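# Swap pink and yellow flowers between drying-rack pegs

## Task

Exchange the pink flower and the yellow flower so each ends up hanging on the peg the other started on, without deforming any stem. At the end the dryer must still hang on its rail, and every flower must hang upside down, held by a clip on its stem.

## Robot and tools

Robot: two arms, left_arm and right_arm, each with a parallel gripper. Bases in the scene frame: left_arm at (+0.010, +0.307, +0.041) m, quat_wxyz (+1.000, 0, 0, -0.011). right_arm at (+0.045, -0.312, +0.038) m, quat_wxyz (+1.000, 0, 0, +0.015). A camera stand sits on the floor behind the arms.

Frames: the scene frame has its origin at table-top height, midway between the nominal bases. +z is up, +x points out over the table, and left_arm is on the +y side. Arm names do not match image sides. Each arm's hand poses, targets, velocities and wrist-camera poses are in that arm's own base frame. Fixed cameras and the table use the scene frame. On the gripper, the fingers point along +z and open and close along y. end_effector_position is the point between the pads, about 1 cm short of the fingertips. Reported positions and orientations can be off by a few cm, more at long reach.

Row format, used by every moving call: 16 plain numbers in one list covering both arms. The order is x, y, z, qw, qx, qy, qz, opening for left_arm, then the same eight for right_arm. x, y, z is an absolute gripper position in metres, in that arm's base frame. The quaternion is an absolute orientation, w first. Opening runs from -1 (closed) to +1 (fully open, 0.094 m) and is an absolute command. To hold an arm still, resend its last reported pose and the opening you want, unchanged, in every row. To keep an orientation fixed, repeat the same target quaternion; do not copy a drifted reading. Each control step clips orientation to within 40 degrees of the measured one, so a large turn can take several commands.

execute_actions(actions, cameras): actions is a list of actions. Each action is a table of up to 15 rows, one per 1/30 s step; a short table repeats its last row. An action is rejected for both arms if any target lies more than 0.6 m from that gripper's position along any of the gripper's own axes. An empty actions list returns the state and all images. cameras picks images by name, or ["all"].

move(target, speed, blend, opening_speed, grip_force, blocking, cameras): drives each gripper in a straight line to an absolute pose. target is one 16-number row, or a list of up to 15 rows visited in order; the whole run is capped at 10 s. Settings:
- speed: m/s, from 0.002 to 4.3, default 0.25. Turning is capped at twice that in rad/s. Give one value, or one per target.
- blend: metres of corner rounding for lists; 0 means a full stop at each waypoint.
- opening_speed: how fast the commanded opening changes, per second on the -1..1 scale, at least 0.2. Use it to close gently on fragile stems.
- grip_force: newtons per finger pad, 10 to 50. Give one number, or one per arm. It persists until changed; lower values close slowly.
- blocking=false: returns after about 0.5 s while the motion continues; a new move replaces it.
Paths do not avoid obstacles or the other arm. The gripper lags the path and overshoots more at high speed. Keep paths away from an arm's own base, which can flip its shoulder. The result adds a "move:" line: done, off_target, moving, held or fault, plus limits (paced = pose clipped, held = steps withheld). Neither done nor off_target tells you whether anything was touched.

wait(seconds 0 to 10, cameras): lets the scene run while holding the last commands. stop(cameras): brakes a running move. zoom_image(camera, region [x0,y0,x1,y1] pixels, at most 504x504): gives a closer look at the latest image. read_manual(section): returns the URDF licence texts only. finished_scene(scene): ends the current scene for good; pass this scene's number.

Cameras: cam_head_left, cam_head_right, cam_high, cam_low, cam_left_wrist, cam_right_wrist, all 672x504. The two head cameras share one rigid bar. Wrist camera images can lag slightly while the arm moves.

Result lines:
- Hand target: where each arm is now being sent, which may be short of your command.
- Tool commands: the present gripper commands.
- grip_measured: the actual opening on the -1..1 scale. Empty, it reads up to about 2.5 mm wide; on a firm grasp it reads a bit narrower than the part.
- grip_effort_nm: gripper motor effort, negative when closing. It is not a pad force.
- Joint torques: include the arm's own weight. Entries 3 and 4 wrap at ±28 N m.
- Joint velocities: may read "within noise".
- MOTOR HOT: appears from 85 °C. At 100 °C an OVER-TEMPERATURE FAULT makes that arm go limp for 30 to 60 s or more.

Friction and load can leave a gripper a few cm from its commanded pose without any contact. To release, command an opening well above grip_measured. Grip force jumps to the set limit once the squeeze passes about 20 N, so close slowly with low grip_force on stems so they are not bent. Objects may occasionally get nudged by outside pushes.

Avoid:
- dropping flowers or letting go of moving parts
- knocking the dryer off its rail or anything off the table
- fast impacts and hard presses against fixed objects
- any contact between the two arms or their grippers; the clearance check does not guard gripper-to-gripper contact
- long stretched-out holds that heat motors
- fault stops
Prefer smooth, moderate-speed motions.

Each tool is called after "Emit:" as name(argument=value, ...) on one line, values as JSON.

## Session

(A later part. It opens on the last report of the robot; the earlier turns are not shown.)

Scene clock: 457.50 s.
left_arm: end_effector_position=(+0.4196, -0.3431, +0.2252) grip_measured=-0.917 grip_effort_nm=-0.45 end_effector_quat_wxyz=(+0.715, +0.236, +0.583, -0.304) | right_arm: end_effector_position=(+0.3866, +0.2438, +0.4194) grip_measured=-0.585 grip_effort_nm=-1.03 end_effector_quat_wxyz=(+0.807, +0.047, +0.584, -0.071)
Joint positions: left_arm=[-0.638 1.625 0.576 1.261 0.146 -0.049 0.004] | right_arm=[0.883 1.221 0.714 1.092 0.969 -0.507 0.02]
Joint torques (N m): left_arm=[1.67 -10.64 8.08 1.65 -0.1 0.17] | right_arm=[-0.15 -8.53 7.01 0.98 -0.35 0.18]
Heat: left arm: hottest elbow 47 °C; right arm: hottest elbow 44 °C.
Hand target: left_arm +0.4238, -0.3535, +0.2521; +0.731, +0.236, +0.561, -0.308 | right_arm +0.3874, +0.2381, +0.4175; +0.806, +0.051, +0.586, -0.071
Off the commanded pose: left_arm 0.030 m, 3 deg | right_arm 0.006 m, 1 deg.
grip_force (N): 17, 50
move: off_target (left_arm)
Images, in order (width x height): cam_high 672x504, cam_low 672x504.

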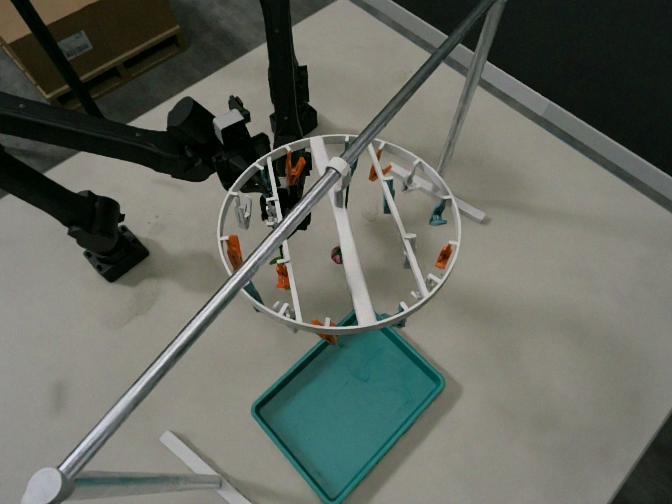

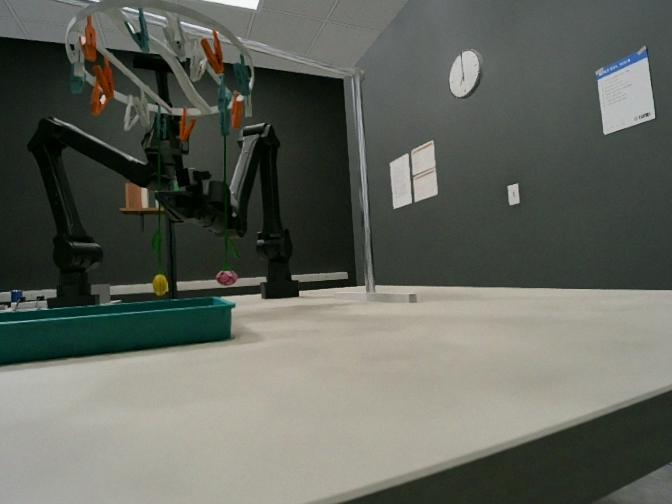

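Emit:
move(target=[[0.4250,-0.3530,0.2510,0.7502,0.2255,0.5351,-0.3161,-1.0,0.3875,0.2380,0.4175,0.8059,0.0512,0.5856,-0.0705,-0.9]], speed=0.04, cameras=["cam_low","cam_high"])

Emit:
zoom_image(camera="cam_low", region=[145, 110, 195, 160])

Emit:
zoom_image(camera="cam_high", region=[255, 160, 305, 230])

Scene clock: 471.20 s.
left_arm: end_effector_position=(+0.4190, -0.3424, +0.2348) grip_measured=-0.917 grip_effort_nm=-0.45 end_effector_quat_wxyz=(+0.737, +0.229, +0.556, -0.309) | right_arm: end_effector_position=(+0.3866, +0.2438, +0.4194) grip_measured=-0.585 grip_effort_nm=-1.03 end_effector_quat_wxyz=(+0.807, +0.047, +0.584, -0.071)
Joint positions: left_arm=[-0.638 1.656 0.582 1.357 0.145 -0.049 0.004] | right_arm=[0.883 1.221 0.714 1.092 0.969 -0.507 0.02]
Joint torques (N m): left_arm=[1.85 -8.47 7.71 2.89 -0.1 0.05] | right_arm=[-0.26 -8.41 7.06 0.96 -0.35 0.18]
Heat: left arm: hottest elbow 48 °C; right arm: hottest elbow 43 °C.
Hand target: left_arm +0.4242, -0.3523, +0.2508; +0.750, +0.225, +0.535, -0.316 | right_arm +0.3874, +0.2381, +0.4175; +0.806, +0.051, +0.586, -0.071
Off the commanded pose: left_arm 0.020 m, 3 deg | right_arm 0.006 m, 1 deg.
grip_force (N): 17, 50
move: off_target (left_arm)
Images, in order (width x height): cam_high 672x504, cam_low 672x504.

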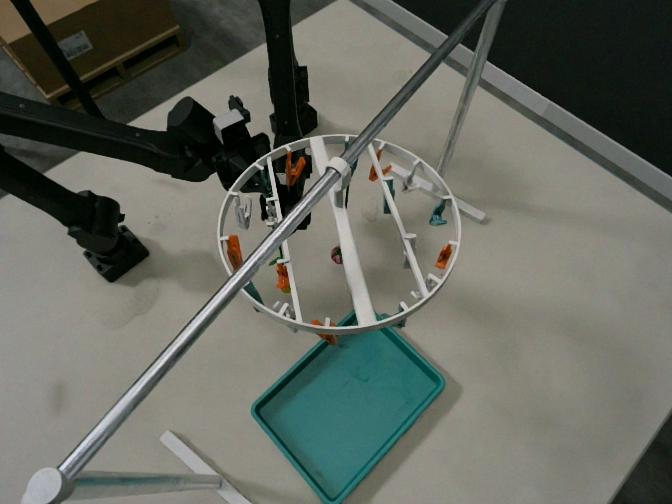

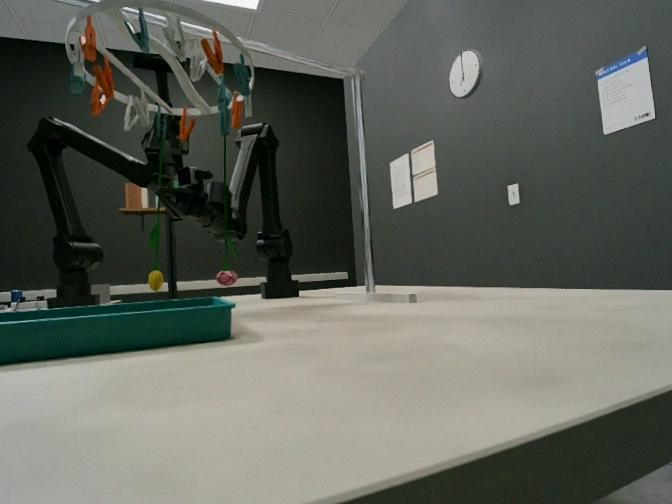

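Scaled by 10.080 from the camera's 672x504 image, which has a finer 960x720 frame.

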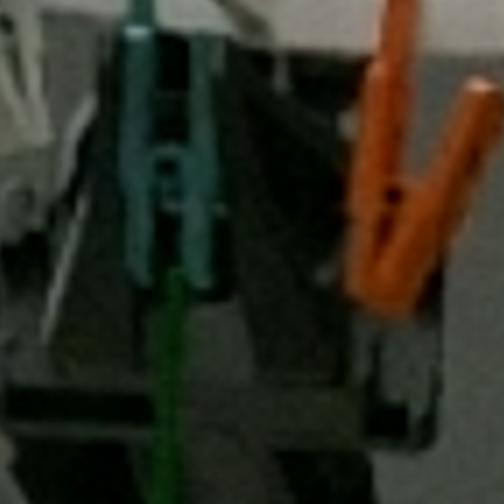

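Scaled by 7.200 from the camera's 672x504 image, which has a finer 960x720 frame.

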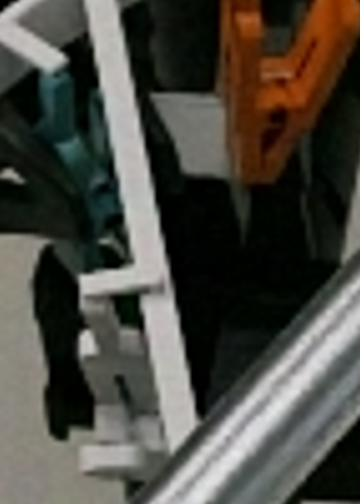

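Emit:
move(target=[[0.4240,-0.3550,0.2630,0.7502,0.2255,0.5351,-0.3161,-1.0,0.3875,0.2380,0.4175,0.8059,0.0512,0.5856,-0.0705,-0.9]], speed=0.03, cameras=["cam_low"])

Emit:
zoom_image(camera="cam_low", region=[145, 110, 195, 160])

Scene clock: 488.83 s.
left_arm: end_effector_position=(+0.4197, -0.3444, +0.2366) grip_measured=-0.917 grip_effort_nm=-0.45 end_effector_quat_wxyz=(+0.736, +0.228, +0.557, -0.309) | right_arm: end_effector_position=(+0.3866, +0.2438, +0.4194) grip_measured=-0.585 grip_effort_nm=-1.03 end_effector_quat_wxyz=(+0.807, +0.047, +0.584, -0.071)
Joint positions: left_arm=[-0.642 1.653 0.588 1.348 0.139 -0.049 0.004] | right_arm=[0.883 1.221 0.714 1.092 0.969 -0.507 0.02]
Joint torques (N m): left_arm=[1.73 -10.99 7.77 1.62 -0.11 0.07] | right_arm=[-0.5 -8.29 7.1 0.92 -0.34 0.18]
Heat: left arm: hottest elbow 49 °C; right arm: hottest elbow 42 °C.
Hand target: left_arm +0.4229, -0.3540, +0.2631; +0.750, +0.225, +0.535, -0.316 | right_arm +0.3874, +0.2381, +0.4175; +0.806, +0.051, +0.586, -0.071
Off the commanded pose: left_arm 0.029 m, 3 deg | right_arm 0.006 m, 1 deg.
grip_force (N): 17, 50
move: off_target (left_arm)
Images, in order (width x height): cam_low 672x504.

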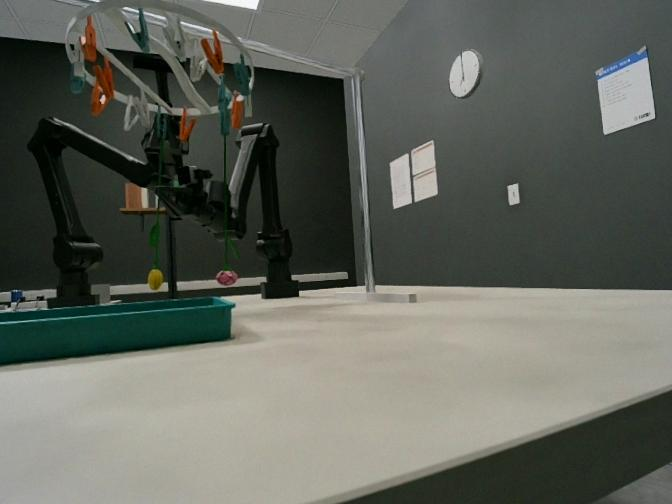

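Scaled by 10.080 from the camera's 672x504 image, which has a finer 960x720 frame.

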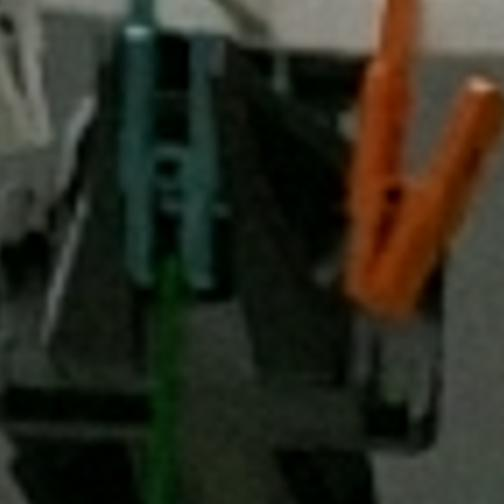

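Emit:
move(target=[[0.4240,-0.3550,0.2730,0.7502,0.2255,0.5351,-0.3161,-1.0,0.3875,0.2380,0.4175,0.8059,0.0512,0.5856,-0.0705,-0.9]], speed=0.03, cameras=["cam_low"])

Emit:
zoom_image(camera="cam_low", region=[145, 110, 195, 160])

Scene clock: 492.10 s.
left_arm: end_effector_position=(+0.4198, -0.3444, +0.2459) grip_measured=-0.917 grip_effort_nm=-0.45 end_effector_quat_wxyz=(+0.736, +0.228, +0.557, -0.309) | right_arm: end_effector_position=(+0.3866, +0.2438, +0.4194) grip_measured=-0.585 grip_effort_nm=-1.03 end_effector_quat_wxyz=(+0.807, +0.047, +0.584, -0.071)
Joint positions: left_arm=[-0.642 1.622 0.592 1.312 0.139 -0.049 0.004] | right_arm=[0.883 1.221 0.714 1.092 0.969 -0.507 0.02]
Joint torques (N m): left_arm=[1.73 -10.81 8.1 1.61 -0.1 0.07] | right_arm=[-0.26 -8.53 7.09 0.96 -0.36 0.19]
Heat: left arm: hottest elbow 50 °C; right arm: hottest elbow 42 °C.
Hand target: left_arm +0.4229, -0.3540, +0.2732; +0.750, +0.225, +0.535, -0.316 | right_arm +0.3874, +0.2381, +0.4175; +0.806, +0.051, +0.586, -0.071
Off the commanded pose: left_arm 0.029 m, 3 deg | right_arm 0.006 m, 1 deg.
grip_force (N): 17, 50
move: off_target (left_arm)
Images, in order (width x height): cam_low 672x504.

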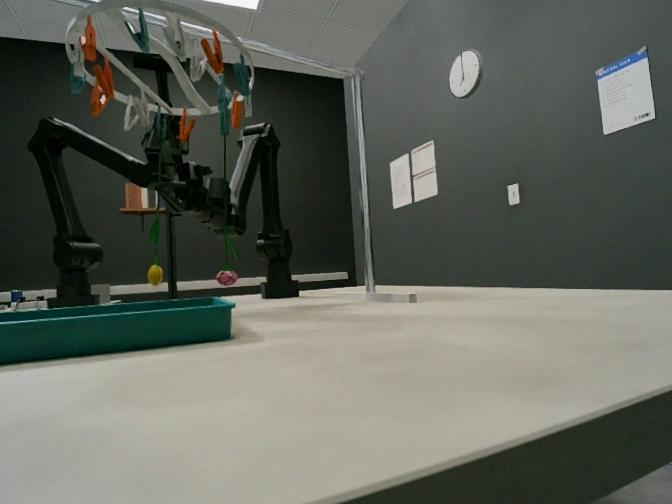

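Scaled by 10.080 from the camera's 672x504 image, which has a finer 960x720 frame.

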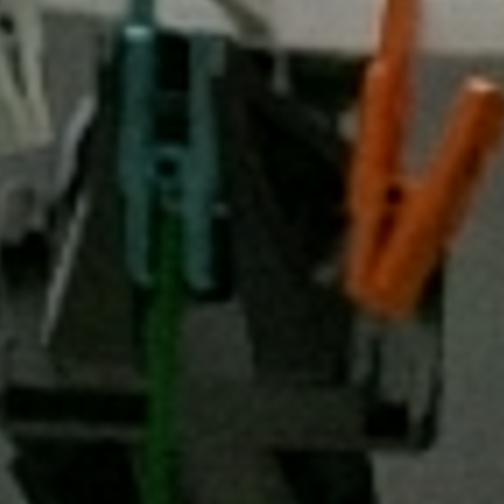

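Emit:
move(target=[[0.4240,-0.3550,0.2730,0.7502,0.2255,0.5351,-0.3161,-1.0,0.3875,0.2380,0.4175,0.8059,0.0512,0.5856,-0.0705,0.05]], speed=0.03, opening_speed=0.5, cameras=["cam_low","cam_right_wrist"])

Emit:
zoom_image(camera="cam_low", region=[145, 110, 195, 160])

Emit:
zoom_image(camera="cam_right_wrist", region=[220, 340, 480, 504])

Scene clock: 496.83 s.
left_arm: end_effector_position=(+0.4197, -0.3444, +0.2462) grip_measured=-0.917 grip_effort_nm=-0.45 end_effector_quat_wxyz=(+0.736, +0.228, +0.557, -0.309) | right_arm: end_effector_position=(+0.3868, +0.2432, +0.4198) grip_measured=+0.048 grip_effort_nm=0.07 end_effector_quat_wxyz=(+0.807, +0.047, +0.584, -0.071)
Joint positions: left_arm=[-0.642 1.622 0.592 1.312 0.139 -0.049 0.004] | right_arm=[0.881 1.22 0.714 1.092 0.968 -0.507 0.049]
Joint torques (N m): left_arm=[1.73 -10.75 8.1 1.61 -0.1 0.07] | right_arm=[-0.32 -8.35 7.06 0.96 -0.31 0.18]
Heat: left arm: hottest elbow 50 °C; right arm: hottest elbow 42 °C.
Hand target: left_arm +0.4229, -0.3541, +0.2732; +0.750, +0.225, +0.535, -0.316 | right_arm +0.3875, +0.2380, +0.4174; +0.806, +0.051, +0.586, -0.071
Off the commanded pose: left_arm 0.029 m, 3 deg | right_arm 0.006 m, 1 deg.
grip_force (N): 17, 50
move: off_target (left_arm)
camera_calibration:
cam_right_wrist: T_world_to_cam=[[-0.16736, -0.985757, 0.0165771, 0.296473], [-0.110572, 0.00205932, -0.993866, 0.499784], [0.979676, -0.168166, -0.109342, -0.203304], [0, 0, 0, 1]] pos_world=[0.304052, 0.257032, 0.469573]
Images, in order (width x height): cam_low 672x504, cam_right_wrist 672x504.

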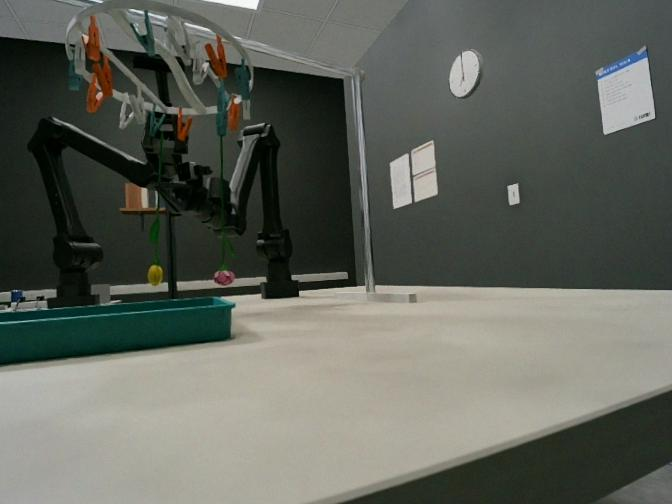

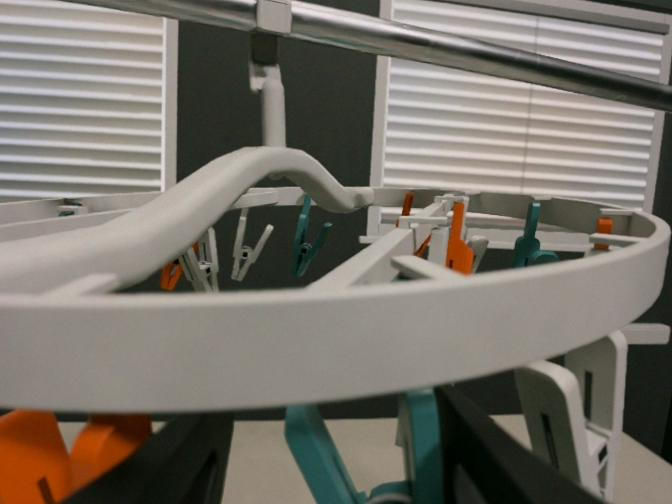

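Scaled by 10.080 from the camera's 672x504 image, which has a finer 960x720 frame.

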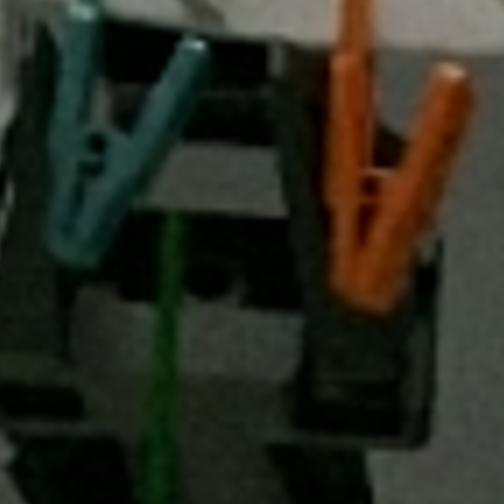

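Scaled by 1.938 from the camera's 672x504 image, which has a finer 960x720 frame.

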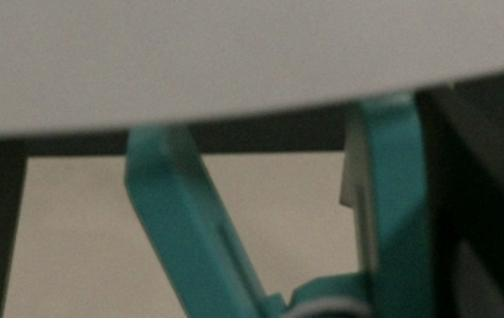

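Emit:
wait(seconds=0.1, cameras=["cam_high","cam_head_left","cam_head_right"])

Emit:
zoom_image(camera="cam_high", region=[245, 150, 315, 230])

Scene clock: 500.03 s.
left_arm: end_effector_position=(+0.4197, -0.3444, +0.2462) grip_measured=-0.917 grip_effort_nm=-0.45 end_effector_quat_wxyz=(+0.736, +0.228, +0.557, -0.309) | right_arm: end_effector_position=(+0.3868, +0.2432, +0.4198) grip_measured=+0.049 grip_effort_nm=0.08 end_effector_quat_wxyz=(+0.807, +0.047, +0.584, -0.071)
Joint positions: left_arm=[-0.642 1.622 0.592 1.312 0.139 -0.049 0.004] | right_arm=[0.881 1.22 0.714 1.092 0.968 -0.507 0.049]
Joint torques (N m): left_arm=[1.73 -10.75 8.1 1.59 -0.1 0.07] | right_arm=[-0.21 -8.47 7.05 0.98 -0.3 0.18]
Heat: left arm: hottest elbow 50 °C; right arm: hottest elbow 42 °C.
Hand target: left_arm +0.4229, -0.3541, +0.2732; +0.750, +0.225, +0.535, -0.316 | right_arm +0.3875, +0.2380, +0.4174; +0.806, +0.051, +0.586, -0.071
Tool commands: left_gripper/opening=-1.0 right_gripper/opening=+0.05
Off the commanded pose: left_arm 0.029 m, 3 deg | right_arm 0.006 m, 1 deg.
grip_force (N): 17, 50
wait: 0.10 s; at rest from the start
Images, in order (width x height): cam_head_left 672x504, cam_head_right 672x504, cam_high 672x504.

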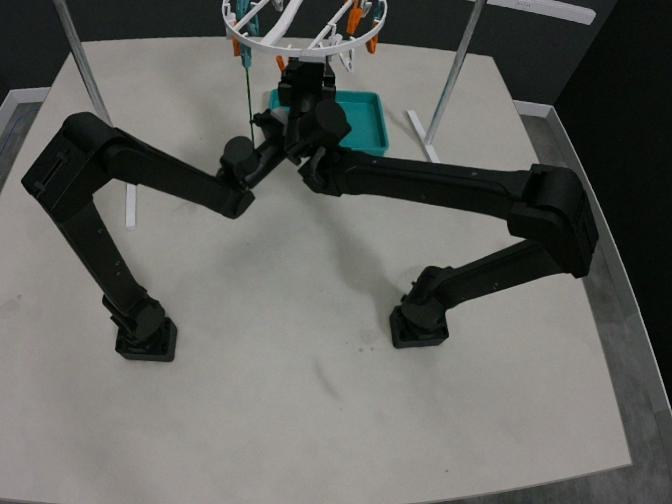

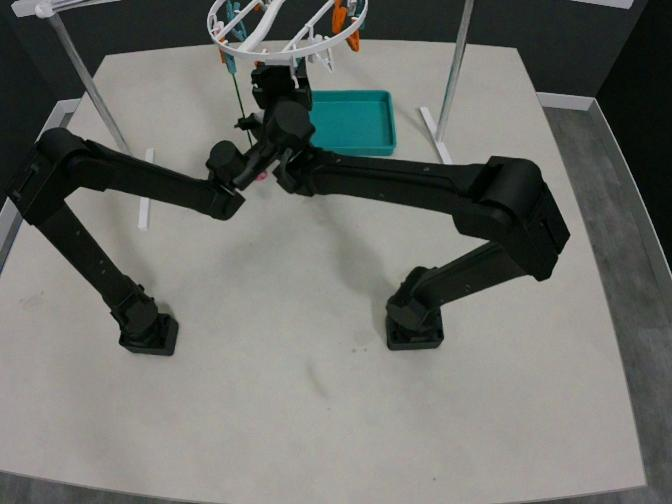

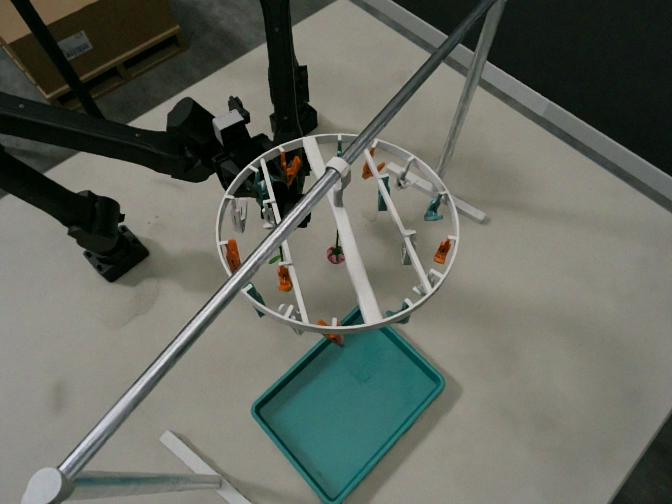

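Scaled by 6.300 from the camera's 672x504 image, which has a finer 960x720 frame.

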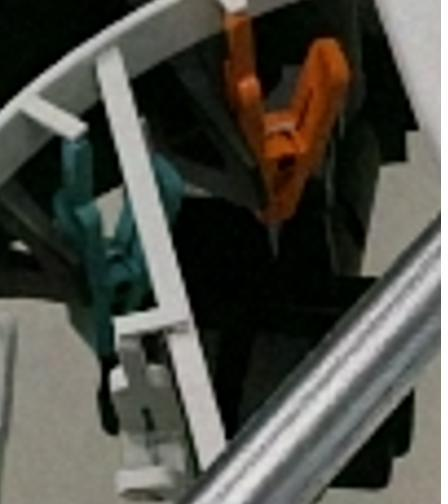

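Emit:
move(target=[[0.4240,-0.3550,0.2380,0.7502,0.2255,0.5351,-0.3161,-1.0,0.3875,0.2380,0.4175,0.8059,0.0512,0.5856,-0.0705,0.05],[0.4240,-0.3550,0.2380,0.7502,0.2255,0.5351,-0.3161,-1.0,0.3040,0.2540,0.4250,0.8059,0.0512,0.5856,-0.0705,0.05]], speed=0.1, cameras=["cam_right_wrist","cam_low","cam_high"])

Emit:
zoom_image(camera="cam_right_wrist", region=[250, 270, 430, 504])

Emit:
zoom_image(camera="cam_low", region=[145, 110, 195, 160])

Scene clock: 510.23 s.
left_arm: end_effector_position=(+0.4215, -0.3460, +0.2247) grip_measured=-0.917 grip_effort_nm=-0.45 end_effector_quat_wxyz=(+0.739, +0.228, +0.554, -0.310) | right_arm: end_effector_position=(+0.3060, +0.2499, +0.4314) grip_measured=+0.049 grip_effort_nm=0.07 end_effector_quat_wxyz=(+0.807, +0.061, +0.583, -0.065)
Joint positions: left_arm=[-0.642 1.704 0.592 1.402 0.139 -0.049 0.004] | right_arm=[1.099 1.155 0.655 1.359 1.146 -0.79 0.049]
Joint torques (N m): left_arm=[1.73 -9.11 6.67 2.91 -0.1 0.07] | right_arm=[1.55 -4.72 6.9 1.42 -0.36 -0.1]
Heat: left arm: hottest elbow 50 °C; right arm: hottest elbow 41 °C.
Hand target: left_arm +0.4235, -0.3547, +0.2380; +0.750, +0.225, +0.535, -0.316 | right_arm +0.3041, +0.2538, +0.4252; +0.806, +0.051, +0.586, -0.070
Off the commanded pose: left_arm 0.016 m, 3 deg | right_arm 0.008 m, 1 deg.
grip_force (N): 17, 50
move: off_target (left_arm)
camera_calibration:
cam_right_wrist: T_world_to_cam=[[-0.173745, -0.984725, -0.0113719, 0.303051], [-0.107033, 0.0303614, -0.993792, 0.494255], [0.978957, -0.171449, -0.110673, -0.120115], [0, 0, 0, 1]] pos_world=[0.223143, 0.262822, 0.48134]
Images, in order (width x height): cam_high 672x504, cam_low 672x504, cam_right_wrist 672x504.

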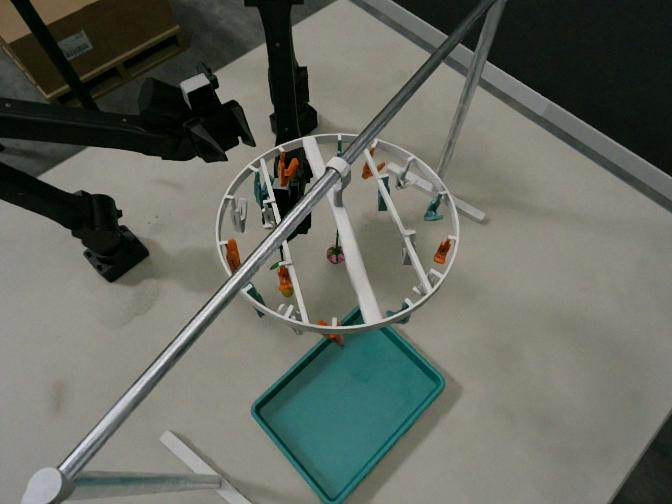

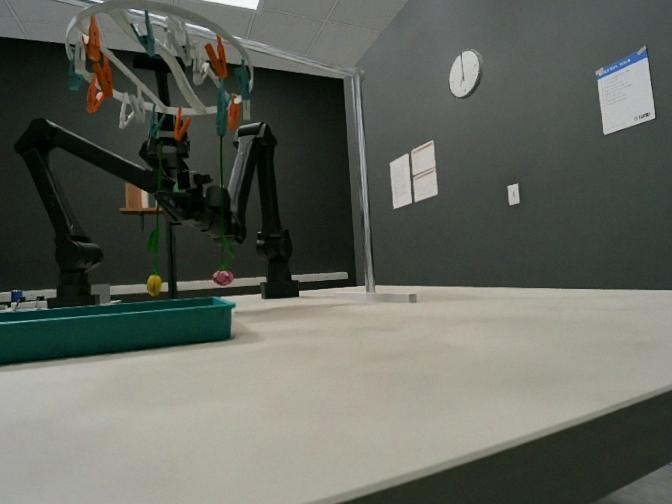

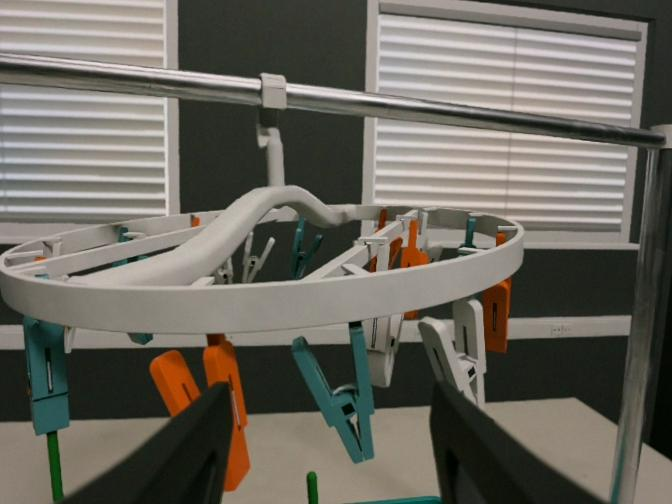

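Scaled by 2.154 from the camera's 672x504 image, which has a finer 960x720 frame.

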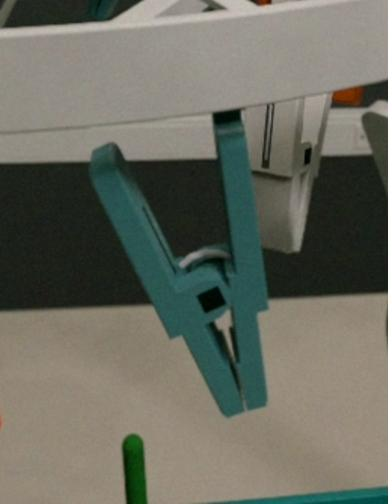

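Scaled by 10.080 from the camera's 672x504 image, which has a finer 960x720 frame.

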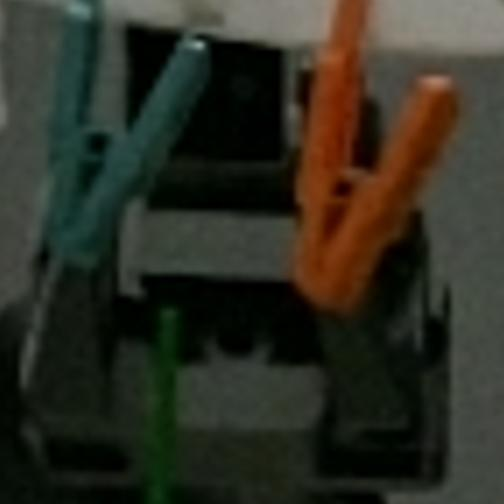

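Emit:
zoom_image(camera="cam_right_wrist", region=[290, 454, 340, 504])

Emit:
zoom_image(camera="cam_right_wrist", region=[290, 320, 390, 470])

Scaled by 10.080 from the camera's 672x504 image, which has a finer 960x720 frame.

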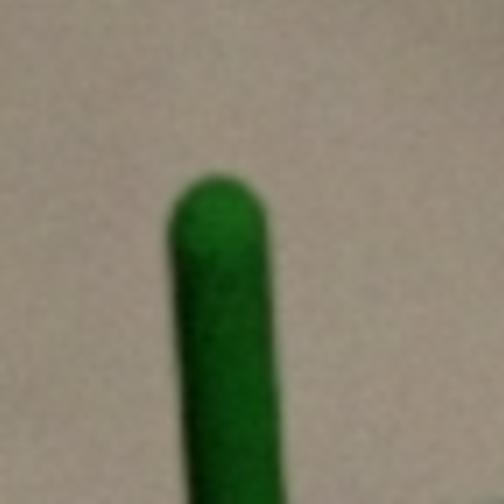

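Scaled by 3.360 from the camera's 672x504 image, which has a finer 960x720 frame.

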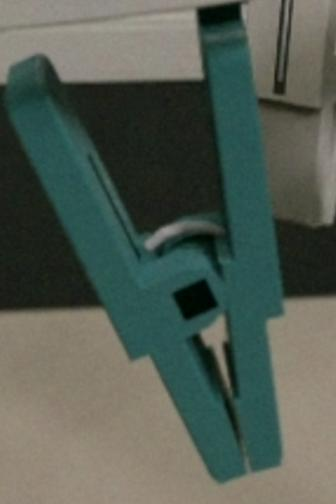

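Emit:
move(target=[[0.4240,-0.3550,0.2380,0.7502,0.2255,0.5351,-0.3161,-1.0,0.3820,0.2370,0.4180,0.8045,0.0614,0.5845,-0.0845,0.08]], speed=0.1, cameras=["cam_right_wrist"])

Emit:
zoom_image(camera="cam_right_wrist", region=[200, 330, 480, 504])

Scene clock: 584.40 s.
left_arm: end_effector_position=(+0.4215, -0.3460, +0.2247) grip_measured=-0.917 grip_effort_nm=-0.45 end_effector_quat_wxyz=(+0.739, +0.228, +0.554, -0.310) | right_arm: end_effector_position=(+0.3740, +0.2336, +0.3984) grip_measured=+0.079 grip_effort_nm=0.08 end_effector_quat_wxyz=(+0.799, +0.043, +0.593, -0.096)
Joint positions: left_arm=[-0.642 1.704 0.592 1.402 0.139 -0.049 0.004] | right_arm=[0.901 1.215 0.655 1.15 1.014 -0.565 0.051]
Joint torques (N m): left_arm=[1.73 -9.11 6.65 2.91 -0.1 0.07] | right_arm=[-0.03 -6.42 11.12 0.95 -0.39 0.17]
Heat: left arm: hottest elbow 49 °C; right arm: hottest elbow 41 °C.
Hand target: left_arm +0.4235, -0.3547, +0.2380; +0.750, +0.225, +0.535, -0.316 | right_arm +0.3810, +0.2364, +0.4178; +0.805, +0.061, +0.584, -0.085
Off the commanded pose: left_arm 0.016 m, 3 deg | right_arm 0.021 m, 3 deg.
grip_force (N): 17, 50
move: off_target (left_arm, right_arm)
camera_calibration:
cam_right_wrist: T_world_to_cam=[[-0.201894, -0.977805, 0.0560012, 0.280533], [-0.138037, -0.0281998, -0.990026, 0.493003], [0.969631, -0.20761, -0.12928, -0.173801], [0, 0, 0, 1]] pos_world=[0.293214, 0.252126, 0.449906]
Images, in order (width x height): cam_right_wrist 672x504.

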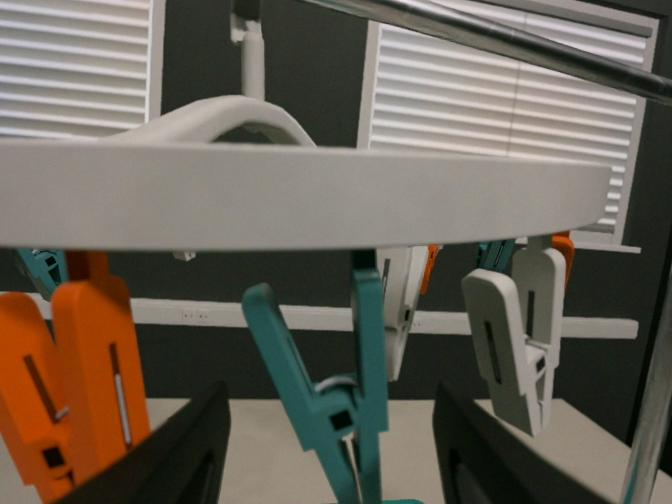

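Scaled by 1.800 from the camera's 672x504 image, which has a finer 960x720 frame.

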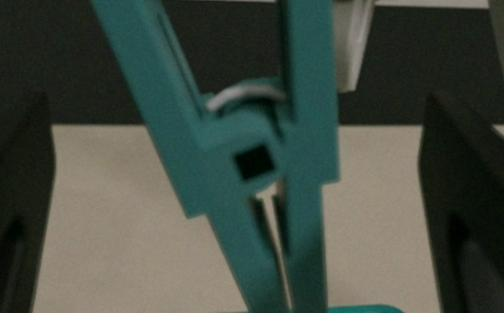

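Emit:
move(target=[[0.4240,-0.3550,0.2380,0.7502,0.2255,0.5351,-0.3161,-1.0,0.3865,0.2360,0.4430,0.8045,0.0614,0.5845,-0.0845,0.08]], speed=0.06, cameras=["cam_right_wrist"])

Emit:
zoom_image(camera="cam_right_wrist", region=[200, 330, 480, 504])

Scene clock: 589.30 s.
left_arm: end_effector_position=(+0.4215, -0.3460, +0.2247) grip_measured=-0.917 grip_effort_nm=-0.46 end_effector_quat_wxyz=(+0.739, +0.228, +0.554, -0.310) | right_arm: end_effector_position=(+0.3803, +0.2359, +0.4165) grip_measured=+0.079 grip_effort_nm=0.07 end_effector_quat_wxyz=(+0.796, +0.038, +0.596, -0.099)
Joint positions: left_arm=[-0.642 1.704 0.592 1.402 0.139 -0.049 0.004] | right_arm=[0.891 1.19 0.699 1.057 1.004 -0.552 0.051]
Joint torques (N m): left_arm=[1.73 -9.17 6.67 2.88 -0.1 0.07] | right_arm=[-0.26 -7.41 11.77 1.05 -0.38 0.18]
Heat: left arm: hottest elbow 49 °C; right arm: hottest elbow 42 °C.
Hand target: left_arm +0.4235, -0.3547, +0.2380; +0.750, +0.225, +0.535, -0.316 | right_arm +0.3852, +0.2351, +0.4426; +0.805, +0.061, +0.584, -0.085
Off the commanded pose: left_arm 0.016 m, 3 deg | right_arm 0.027 m, 4 deg.
grip_force (N): 17, 50
move: off_target (left_arm, right_arm)
camera_calibration:
cam_right_wrist: T_world_to_cam=[[-0.19995, -0.977415, 0.0684141, 0.277088], [-0.147084, -0.0390906, -0.988351, 0.517137], [0.968703, -0.207684, -0.135946, -0.173894], [0, 0, 0, 1]] pos_world=[0.299918, 0.25493, 0.468516]
Images, in order (width x height): cam_right_wrist 672x504.

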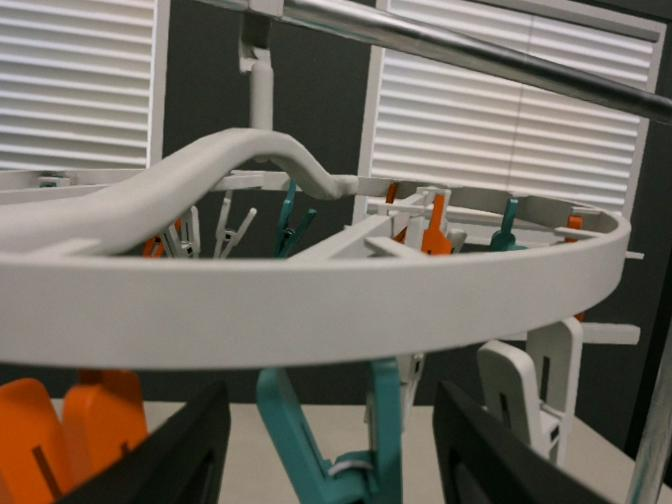

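Scaled by 1.800 from the camera's 672x504 image, which has a finer 960x720 frame.

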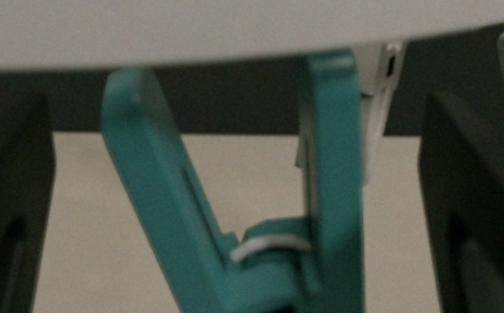

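Emit:
move(target=[[0.4240,-0.3550,0.2380,0.7502,0.2255,0.5351,-0.3161,-1.0,0.3937,0.2316,0.4490,0.8045,0.0614,0.5845,-0.0845,0.12]], speed=0.04, cameras=["cam_right_wrist"])

Emit:
zoom_image(camera="cam_right_wrist", region=[200, 330, 480, 504])

Scene clock: 605.43 s.
left_arm: end_effector_position=(+0.4215, -0.3460, +0.2247) grip_measured=-0.917 grip_effort_nm=-0.45 end_effector_quat_wxyz=(+0.739, +0.228, +0.554, -0.310) | right_arm: end_effector_position=(+0.3883, +0.2324, +0.4197) grip_measured=+0.119 grip_effort_nm=0.07 end_effector_quat_wxyz=(+0.795, +0.036, +0.597, -0.101)
Joint positions: left_arm=[-0.642 1.704 0.592 1.402 0.139 -0.049 0.004] | right_arm=[0.867 1.185 0.711 1.014 0.985 -0.528 0.053]
Joint torques (N m): left_arm=[1.73 -9.11 6.68 2.89 -0.1 0.07] | right_arm=[-0.21 -8 11.96 1.02 -0.36 0.19]
Heat: left arm: hottest elbow 49 °C; right arm: hottest elbow 43 °C.
Hand target: left_arm +0.4235, -0.3547, +0.2380; +0.750, +0.225, +0.535, -0.316 | right_arm +0.3922, +0.2306, +0.4486; +0.805, +0.061, +0.584, -0.085
Off the commanded pose: left_arm 0.016 m, 3 deg | right_arm 0.030 m, 4 deg.
grip_force (N): 17, 50
move: off_target (left_arm, right_arm)
camera_calibration:
cam_right_wrist: T_world_to_cam=[[-0.200173, -0.977066, 0.0726209, 0.273266], [-0.151358, -0.0423927, -0.98757, 0.523356], [0.967999, -0.208676, -0.139401, -0.179963], [0, 0, 0, 1]] pos_world=[0.308119, 0.251631, 0.471919]
Images, in order (width x height): cam_right_wrist 672x504.

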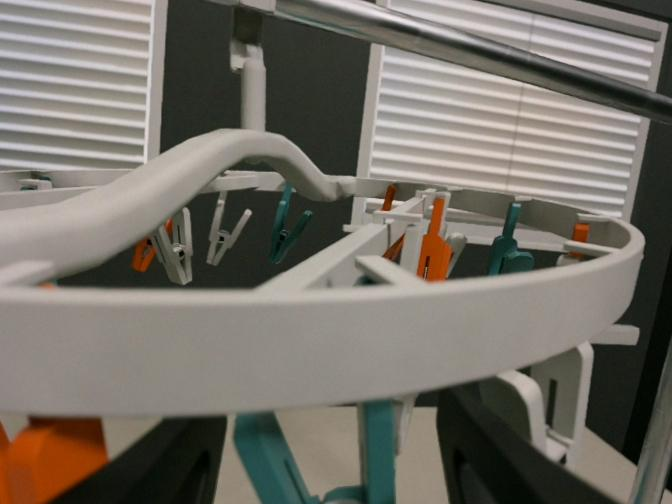

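Scaled by 1.800 from the camera's 672x504 image, which has a finer 960x720 frame.

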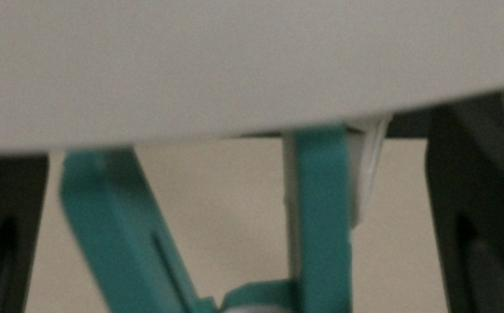

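Emit:
move(target=[[0.4240,-0.3550,0.2380,0.7502,0.2255,0.5351,-0.3161,-1.0,0.3937,0.2316,0.4490,0.8045,0.0614,0.5845,-0.0845,-0.9]], speed=0.04, opening_speed=0.6, cameras=["cam_right_wrist","cam_low","cam_high"])

Emit:
zoom_image(camera="cam_right_wrist", region=[200, 330, 480, 504])

Emit:
zoom_image(camera="cam_low", region=[145, 110, 195, 160])

Emit:
zoom_image(camera="cam_high", region=[245, 150, 315, 230])

Scene clock: 611.73 s.
left_arm: end_effector_position=(+0.4215, -0.3460, +0.2247) grip_measured=-0.917 grip_effort_nm=-0.45 end_effector_quat_wxyz=(+0.739, +0.228, +0.554, -0.310) | right_arm: end_effector_position=(+0.3882, +0.2324, +0.4199) grip_measured=-0.578 grip_effort_nm=-1.03 end_effector_quat_wxyz=(+0.795, +0.037, +0.597, -0.100)
Joint positions: left_arm=[-0.642 1.704 0.592 1.402 0.139 -0.049 0.004] | right_arm=[0.867 1.185 0.711 1.013 0.984 -0.525 0.02]
Joint torques (N m): left_arm=[1.73 -9.11 6.67 2.89 -0.1 0.07] | right_arm=[-0.32 -7.77 11.95 1.05 -0.36 0.18]
Heat: left arm: hottest elbow 49 °C; right arm: hottest elbow 44 °C.
Hand target: left_arm +0.4235, -0.3547, +0.2380; +0.750, +0.225, +0.535, -0.316 | right_arm +0.3922, +0.2306, +0.4486; +0.805, +0.061, +0.584, -0.085
Off the commanded pose: left_arm 0.016 m, 3 deg | right_arm 0.030 m, 4 deg.
grip_force (N): 17, 50
move: off_target (left_arm, right_arm)
camera_calibration:
cam_right_wrist: T_world_to_cam=[[-0.199176, -0.977424, 0.0705123, 0.273717], [-0.150944, -0.0404956, -0.987713, 0.522987], [0.968269, -0.207372, -0.139471, -0.180281], [0, 0, 0, 1]] pos_world=[0.30802, 0.251331, 0.472116]
Images, in order (width x height): cam_high 672x504, cam_low 672x504, cam_right_wrist 672x504.

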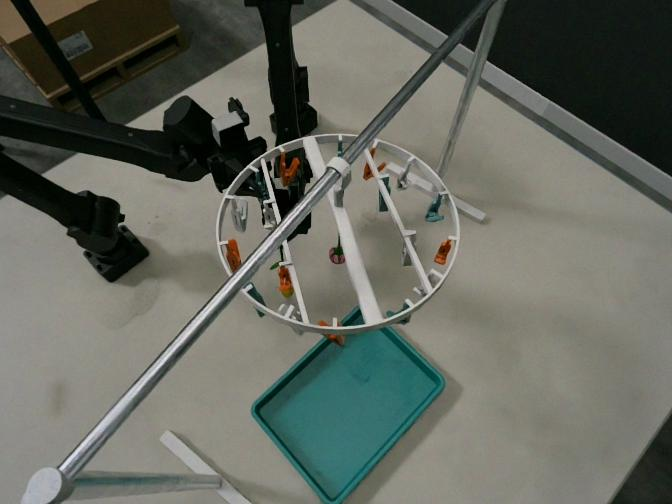

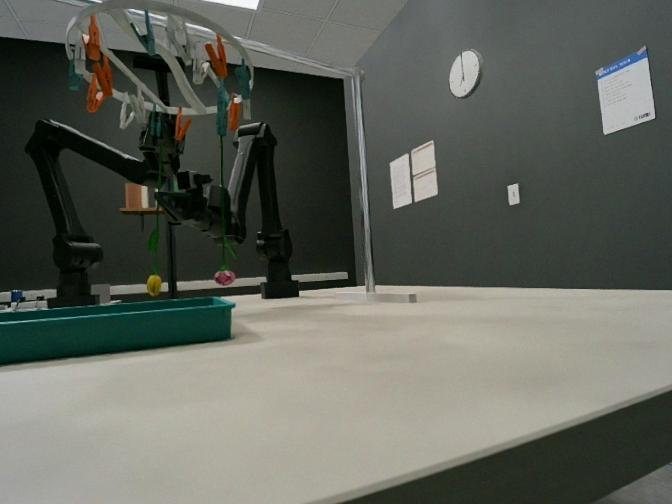

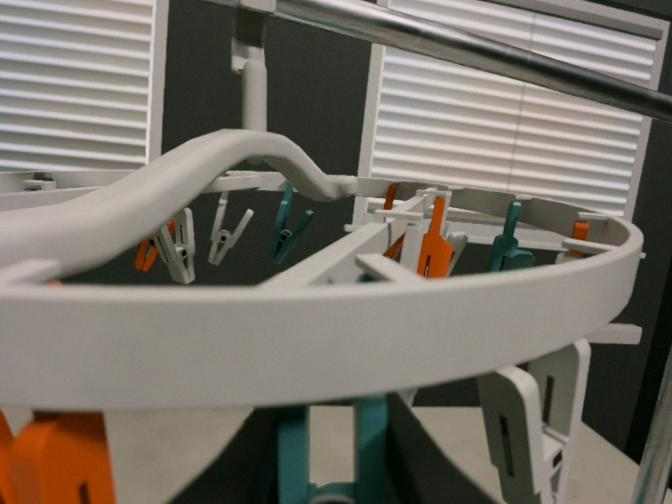

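Scaled by 1.800 from the camera's 672x504 image, which has a finer 960x720 frame.

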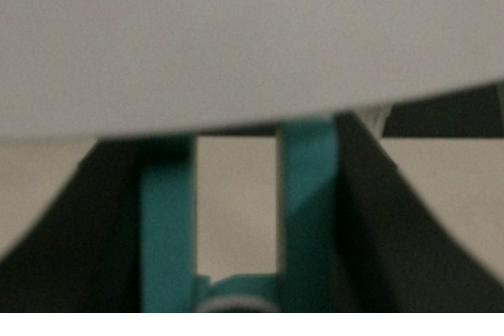

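Scaled by 10.080 from the camera's 672x504 image, which has a finer 960x720 frame.

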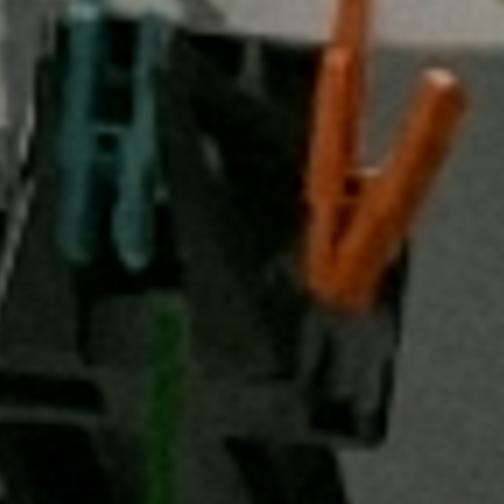

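Scaled by 6.300 from the camera's 672x504 image, which has a finer 960x720 frame.

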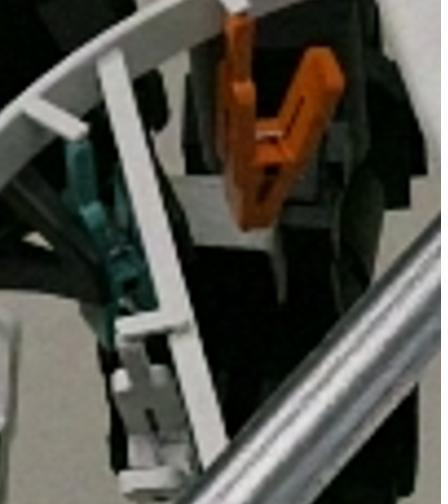

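Emit:
move(target=[[0.4285,-0.3698,0.2500,0.7502,0.2255,0.5351,-0.3161,-1.0,0.3937,0.2316,0.4490,0.8045,0.0614,0.5845,-0.0845,-0.9]], speed=0.05, cameras=["cam_low","cam_high"])

Emit:
zoom_image(camera="cam_low", region=[135, 110, 185, 160])

Emit:
zoom_image(camera="cam_high", region=[245, 150, 315, 230])

Scene clock: 626.73 s.
left_arm: end_effector_position=(+0.4237, -0.3583, +0.2309) grip_measured=-0.917 grip_effort_nm=-0.45 end_effector_quat_wxyz=(+0.739, +0.225, +0.552, -0.313) | right_arm: end_effector_position=(+0.3882, +0.2324, +0.4199) grip_measured=-0.578 grip_effort_nm=-1.03 end_effector_quat_wxyz=(+0.795, +0.037, +0.597, -0.100)
Joint positions: left_arm=[-0.664 1.704 0.62 1.378 0.118 -0.049 0.004] | right_arm=[0.867 1.185 0.711 1.013 0.984 -0.525 0.02]
Joint torques (N m): left_arm=[1.67 -10.58 7.58 1.55 -0.1 0.15] | right_arm=[-0.21 -7.71 12.01 1.03 -0.34 0.17]
Heat: left arm: hottest elbow 49 °C; right arm: hottest elbow 47 °C.
Hand target: left_arm +0.4277, -0.3691, +0.2502; +0.750, +0.225, +0.535, -0.316 | right_arm +0.3922, +0.2306, +0.4486; +0.805, +0.061, +0.584, -0.085
Off the commanded pose: left_arm 0.023 m, 2 deg | right_arm 0.030 m, 4 deg.
grip_force (N): 17, 50
move: off_target (left_arm, right_arm)
Images, in order (width x height): cam_high 672x504, cam_low 672x504.

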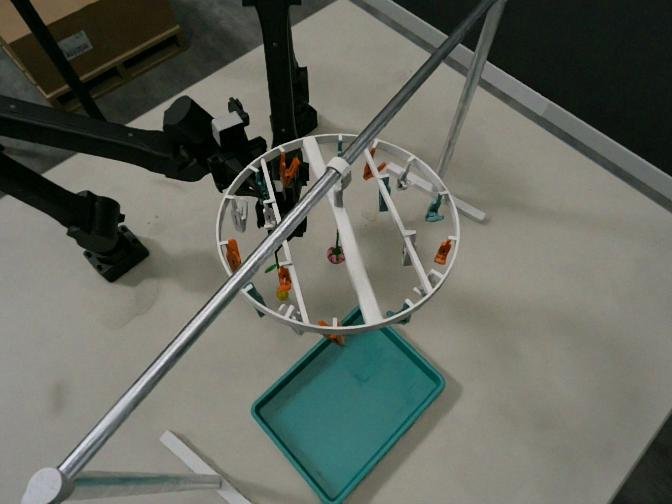

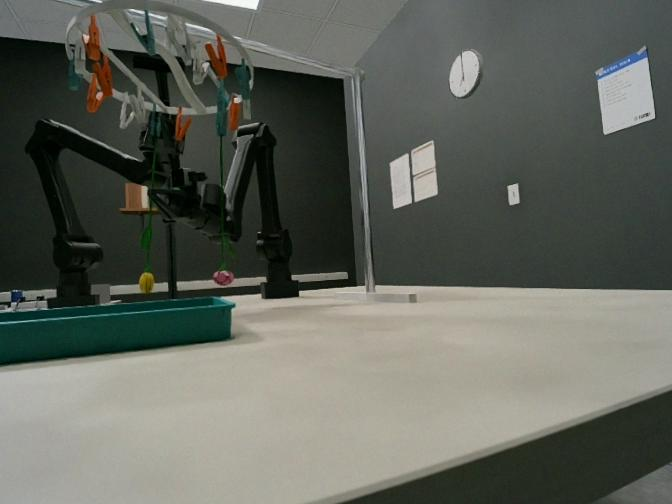

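Scaled by 10.080 from the camera's 672x504 image, which has a finer 960x720 frame.

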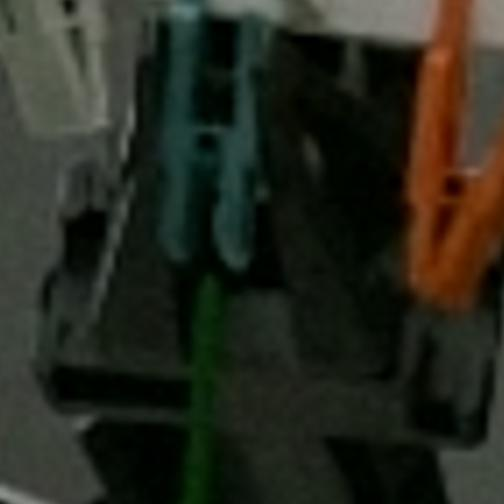

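Scaled by 6.300 from the camera's 672x504 image, which has a finer 960x720 frame.

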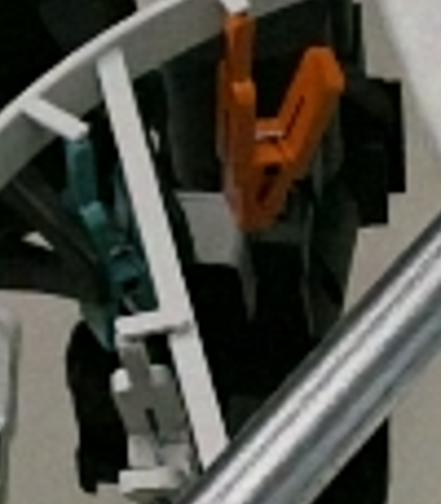

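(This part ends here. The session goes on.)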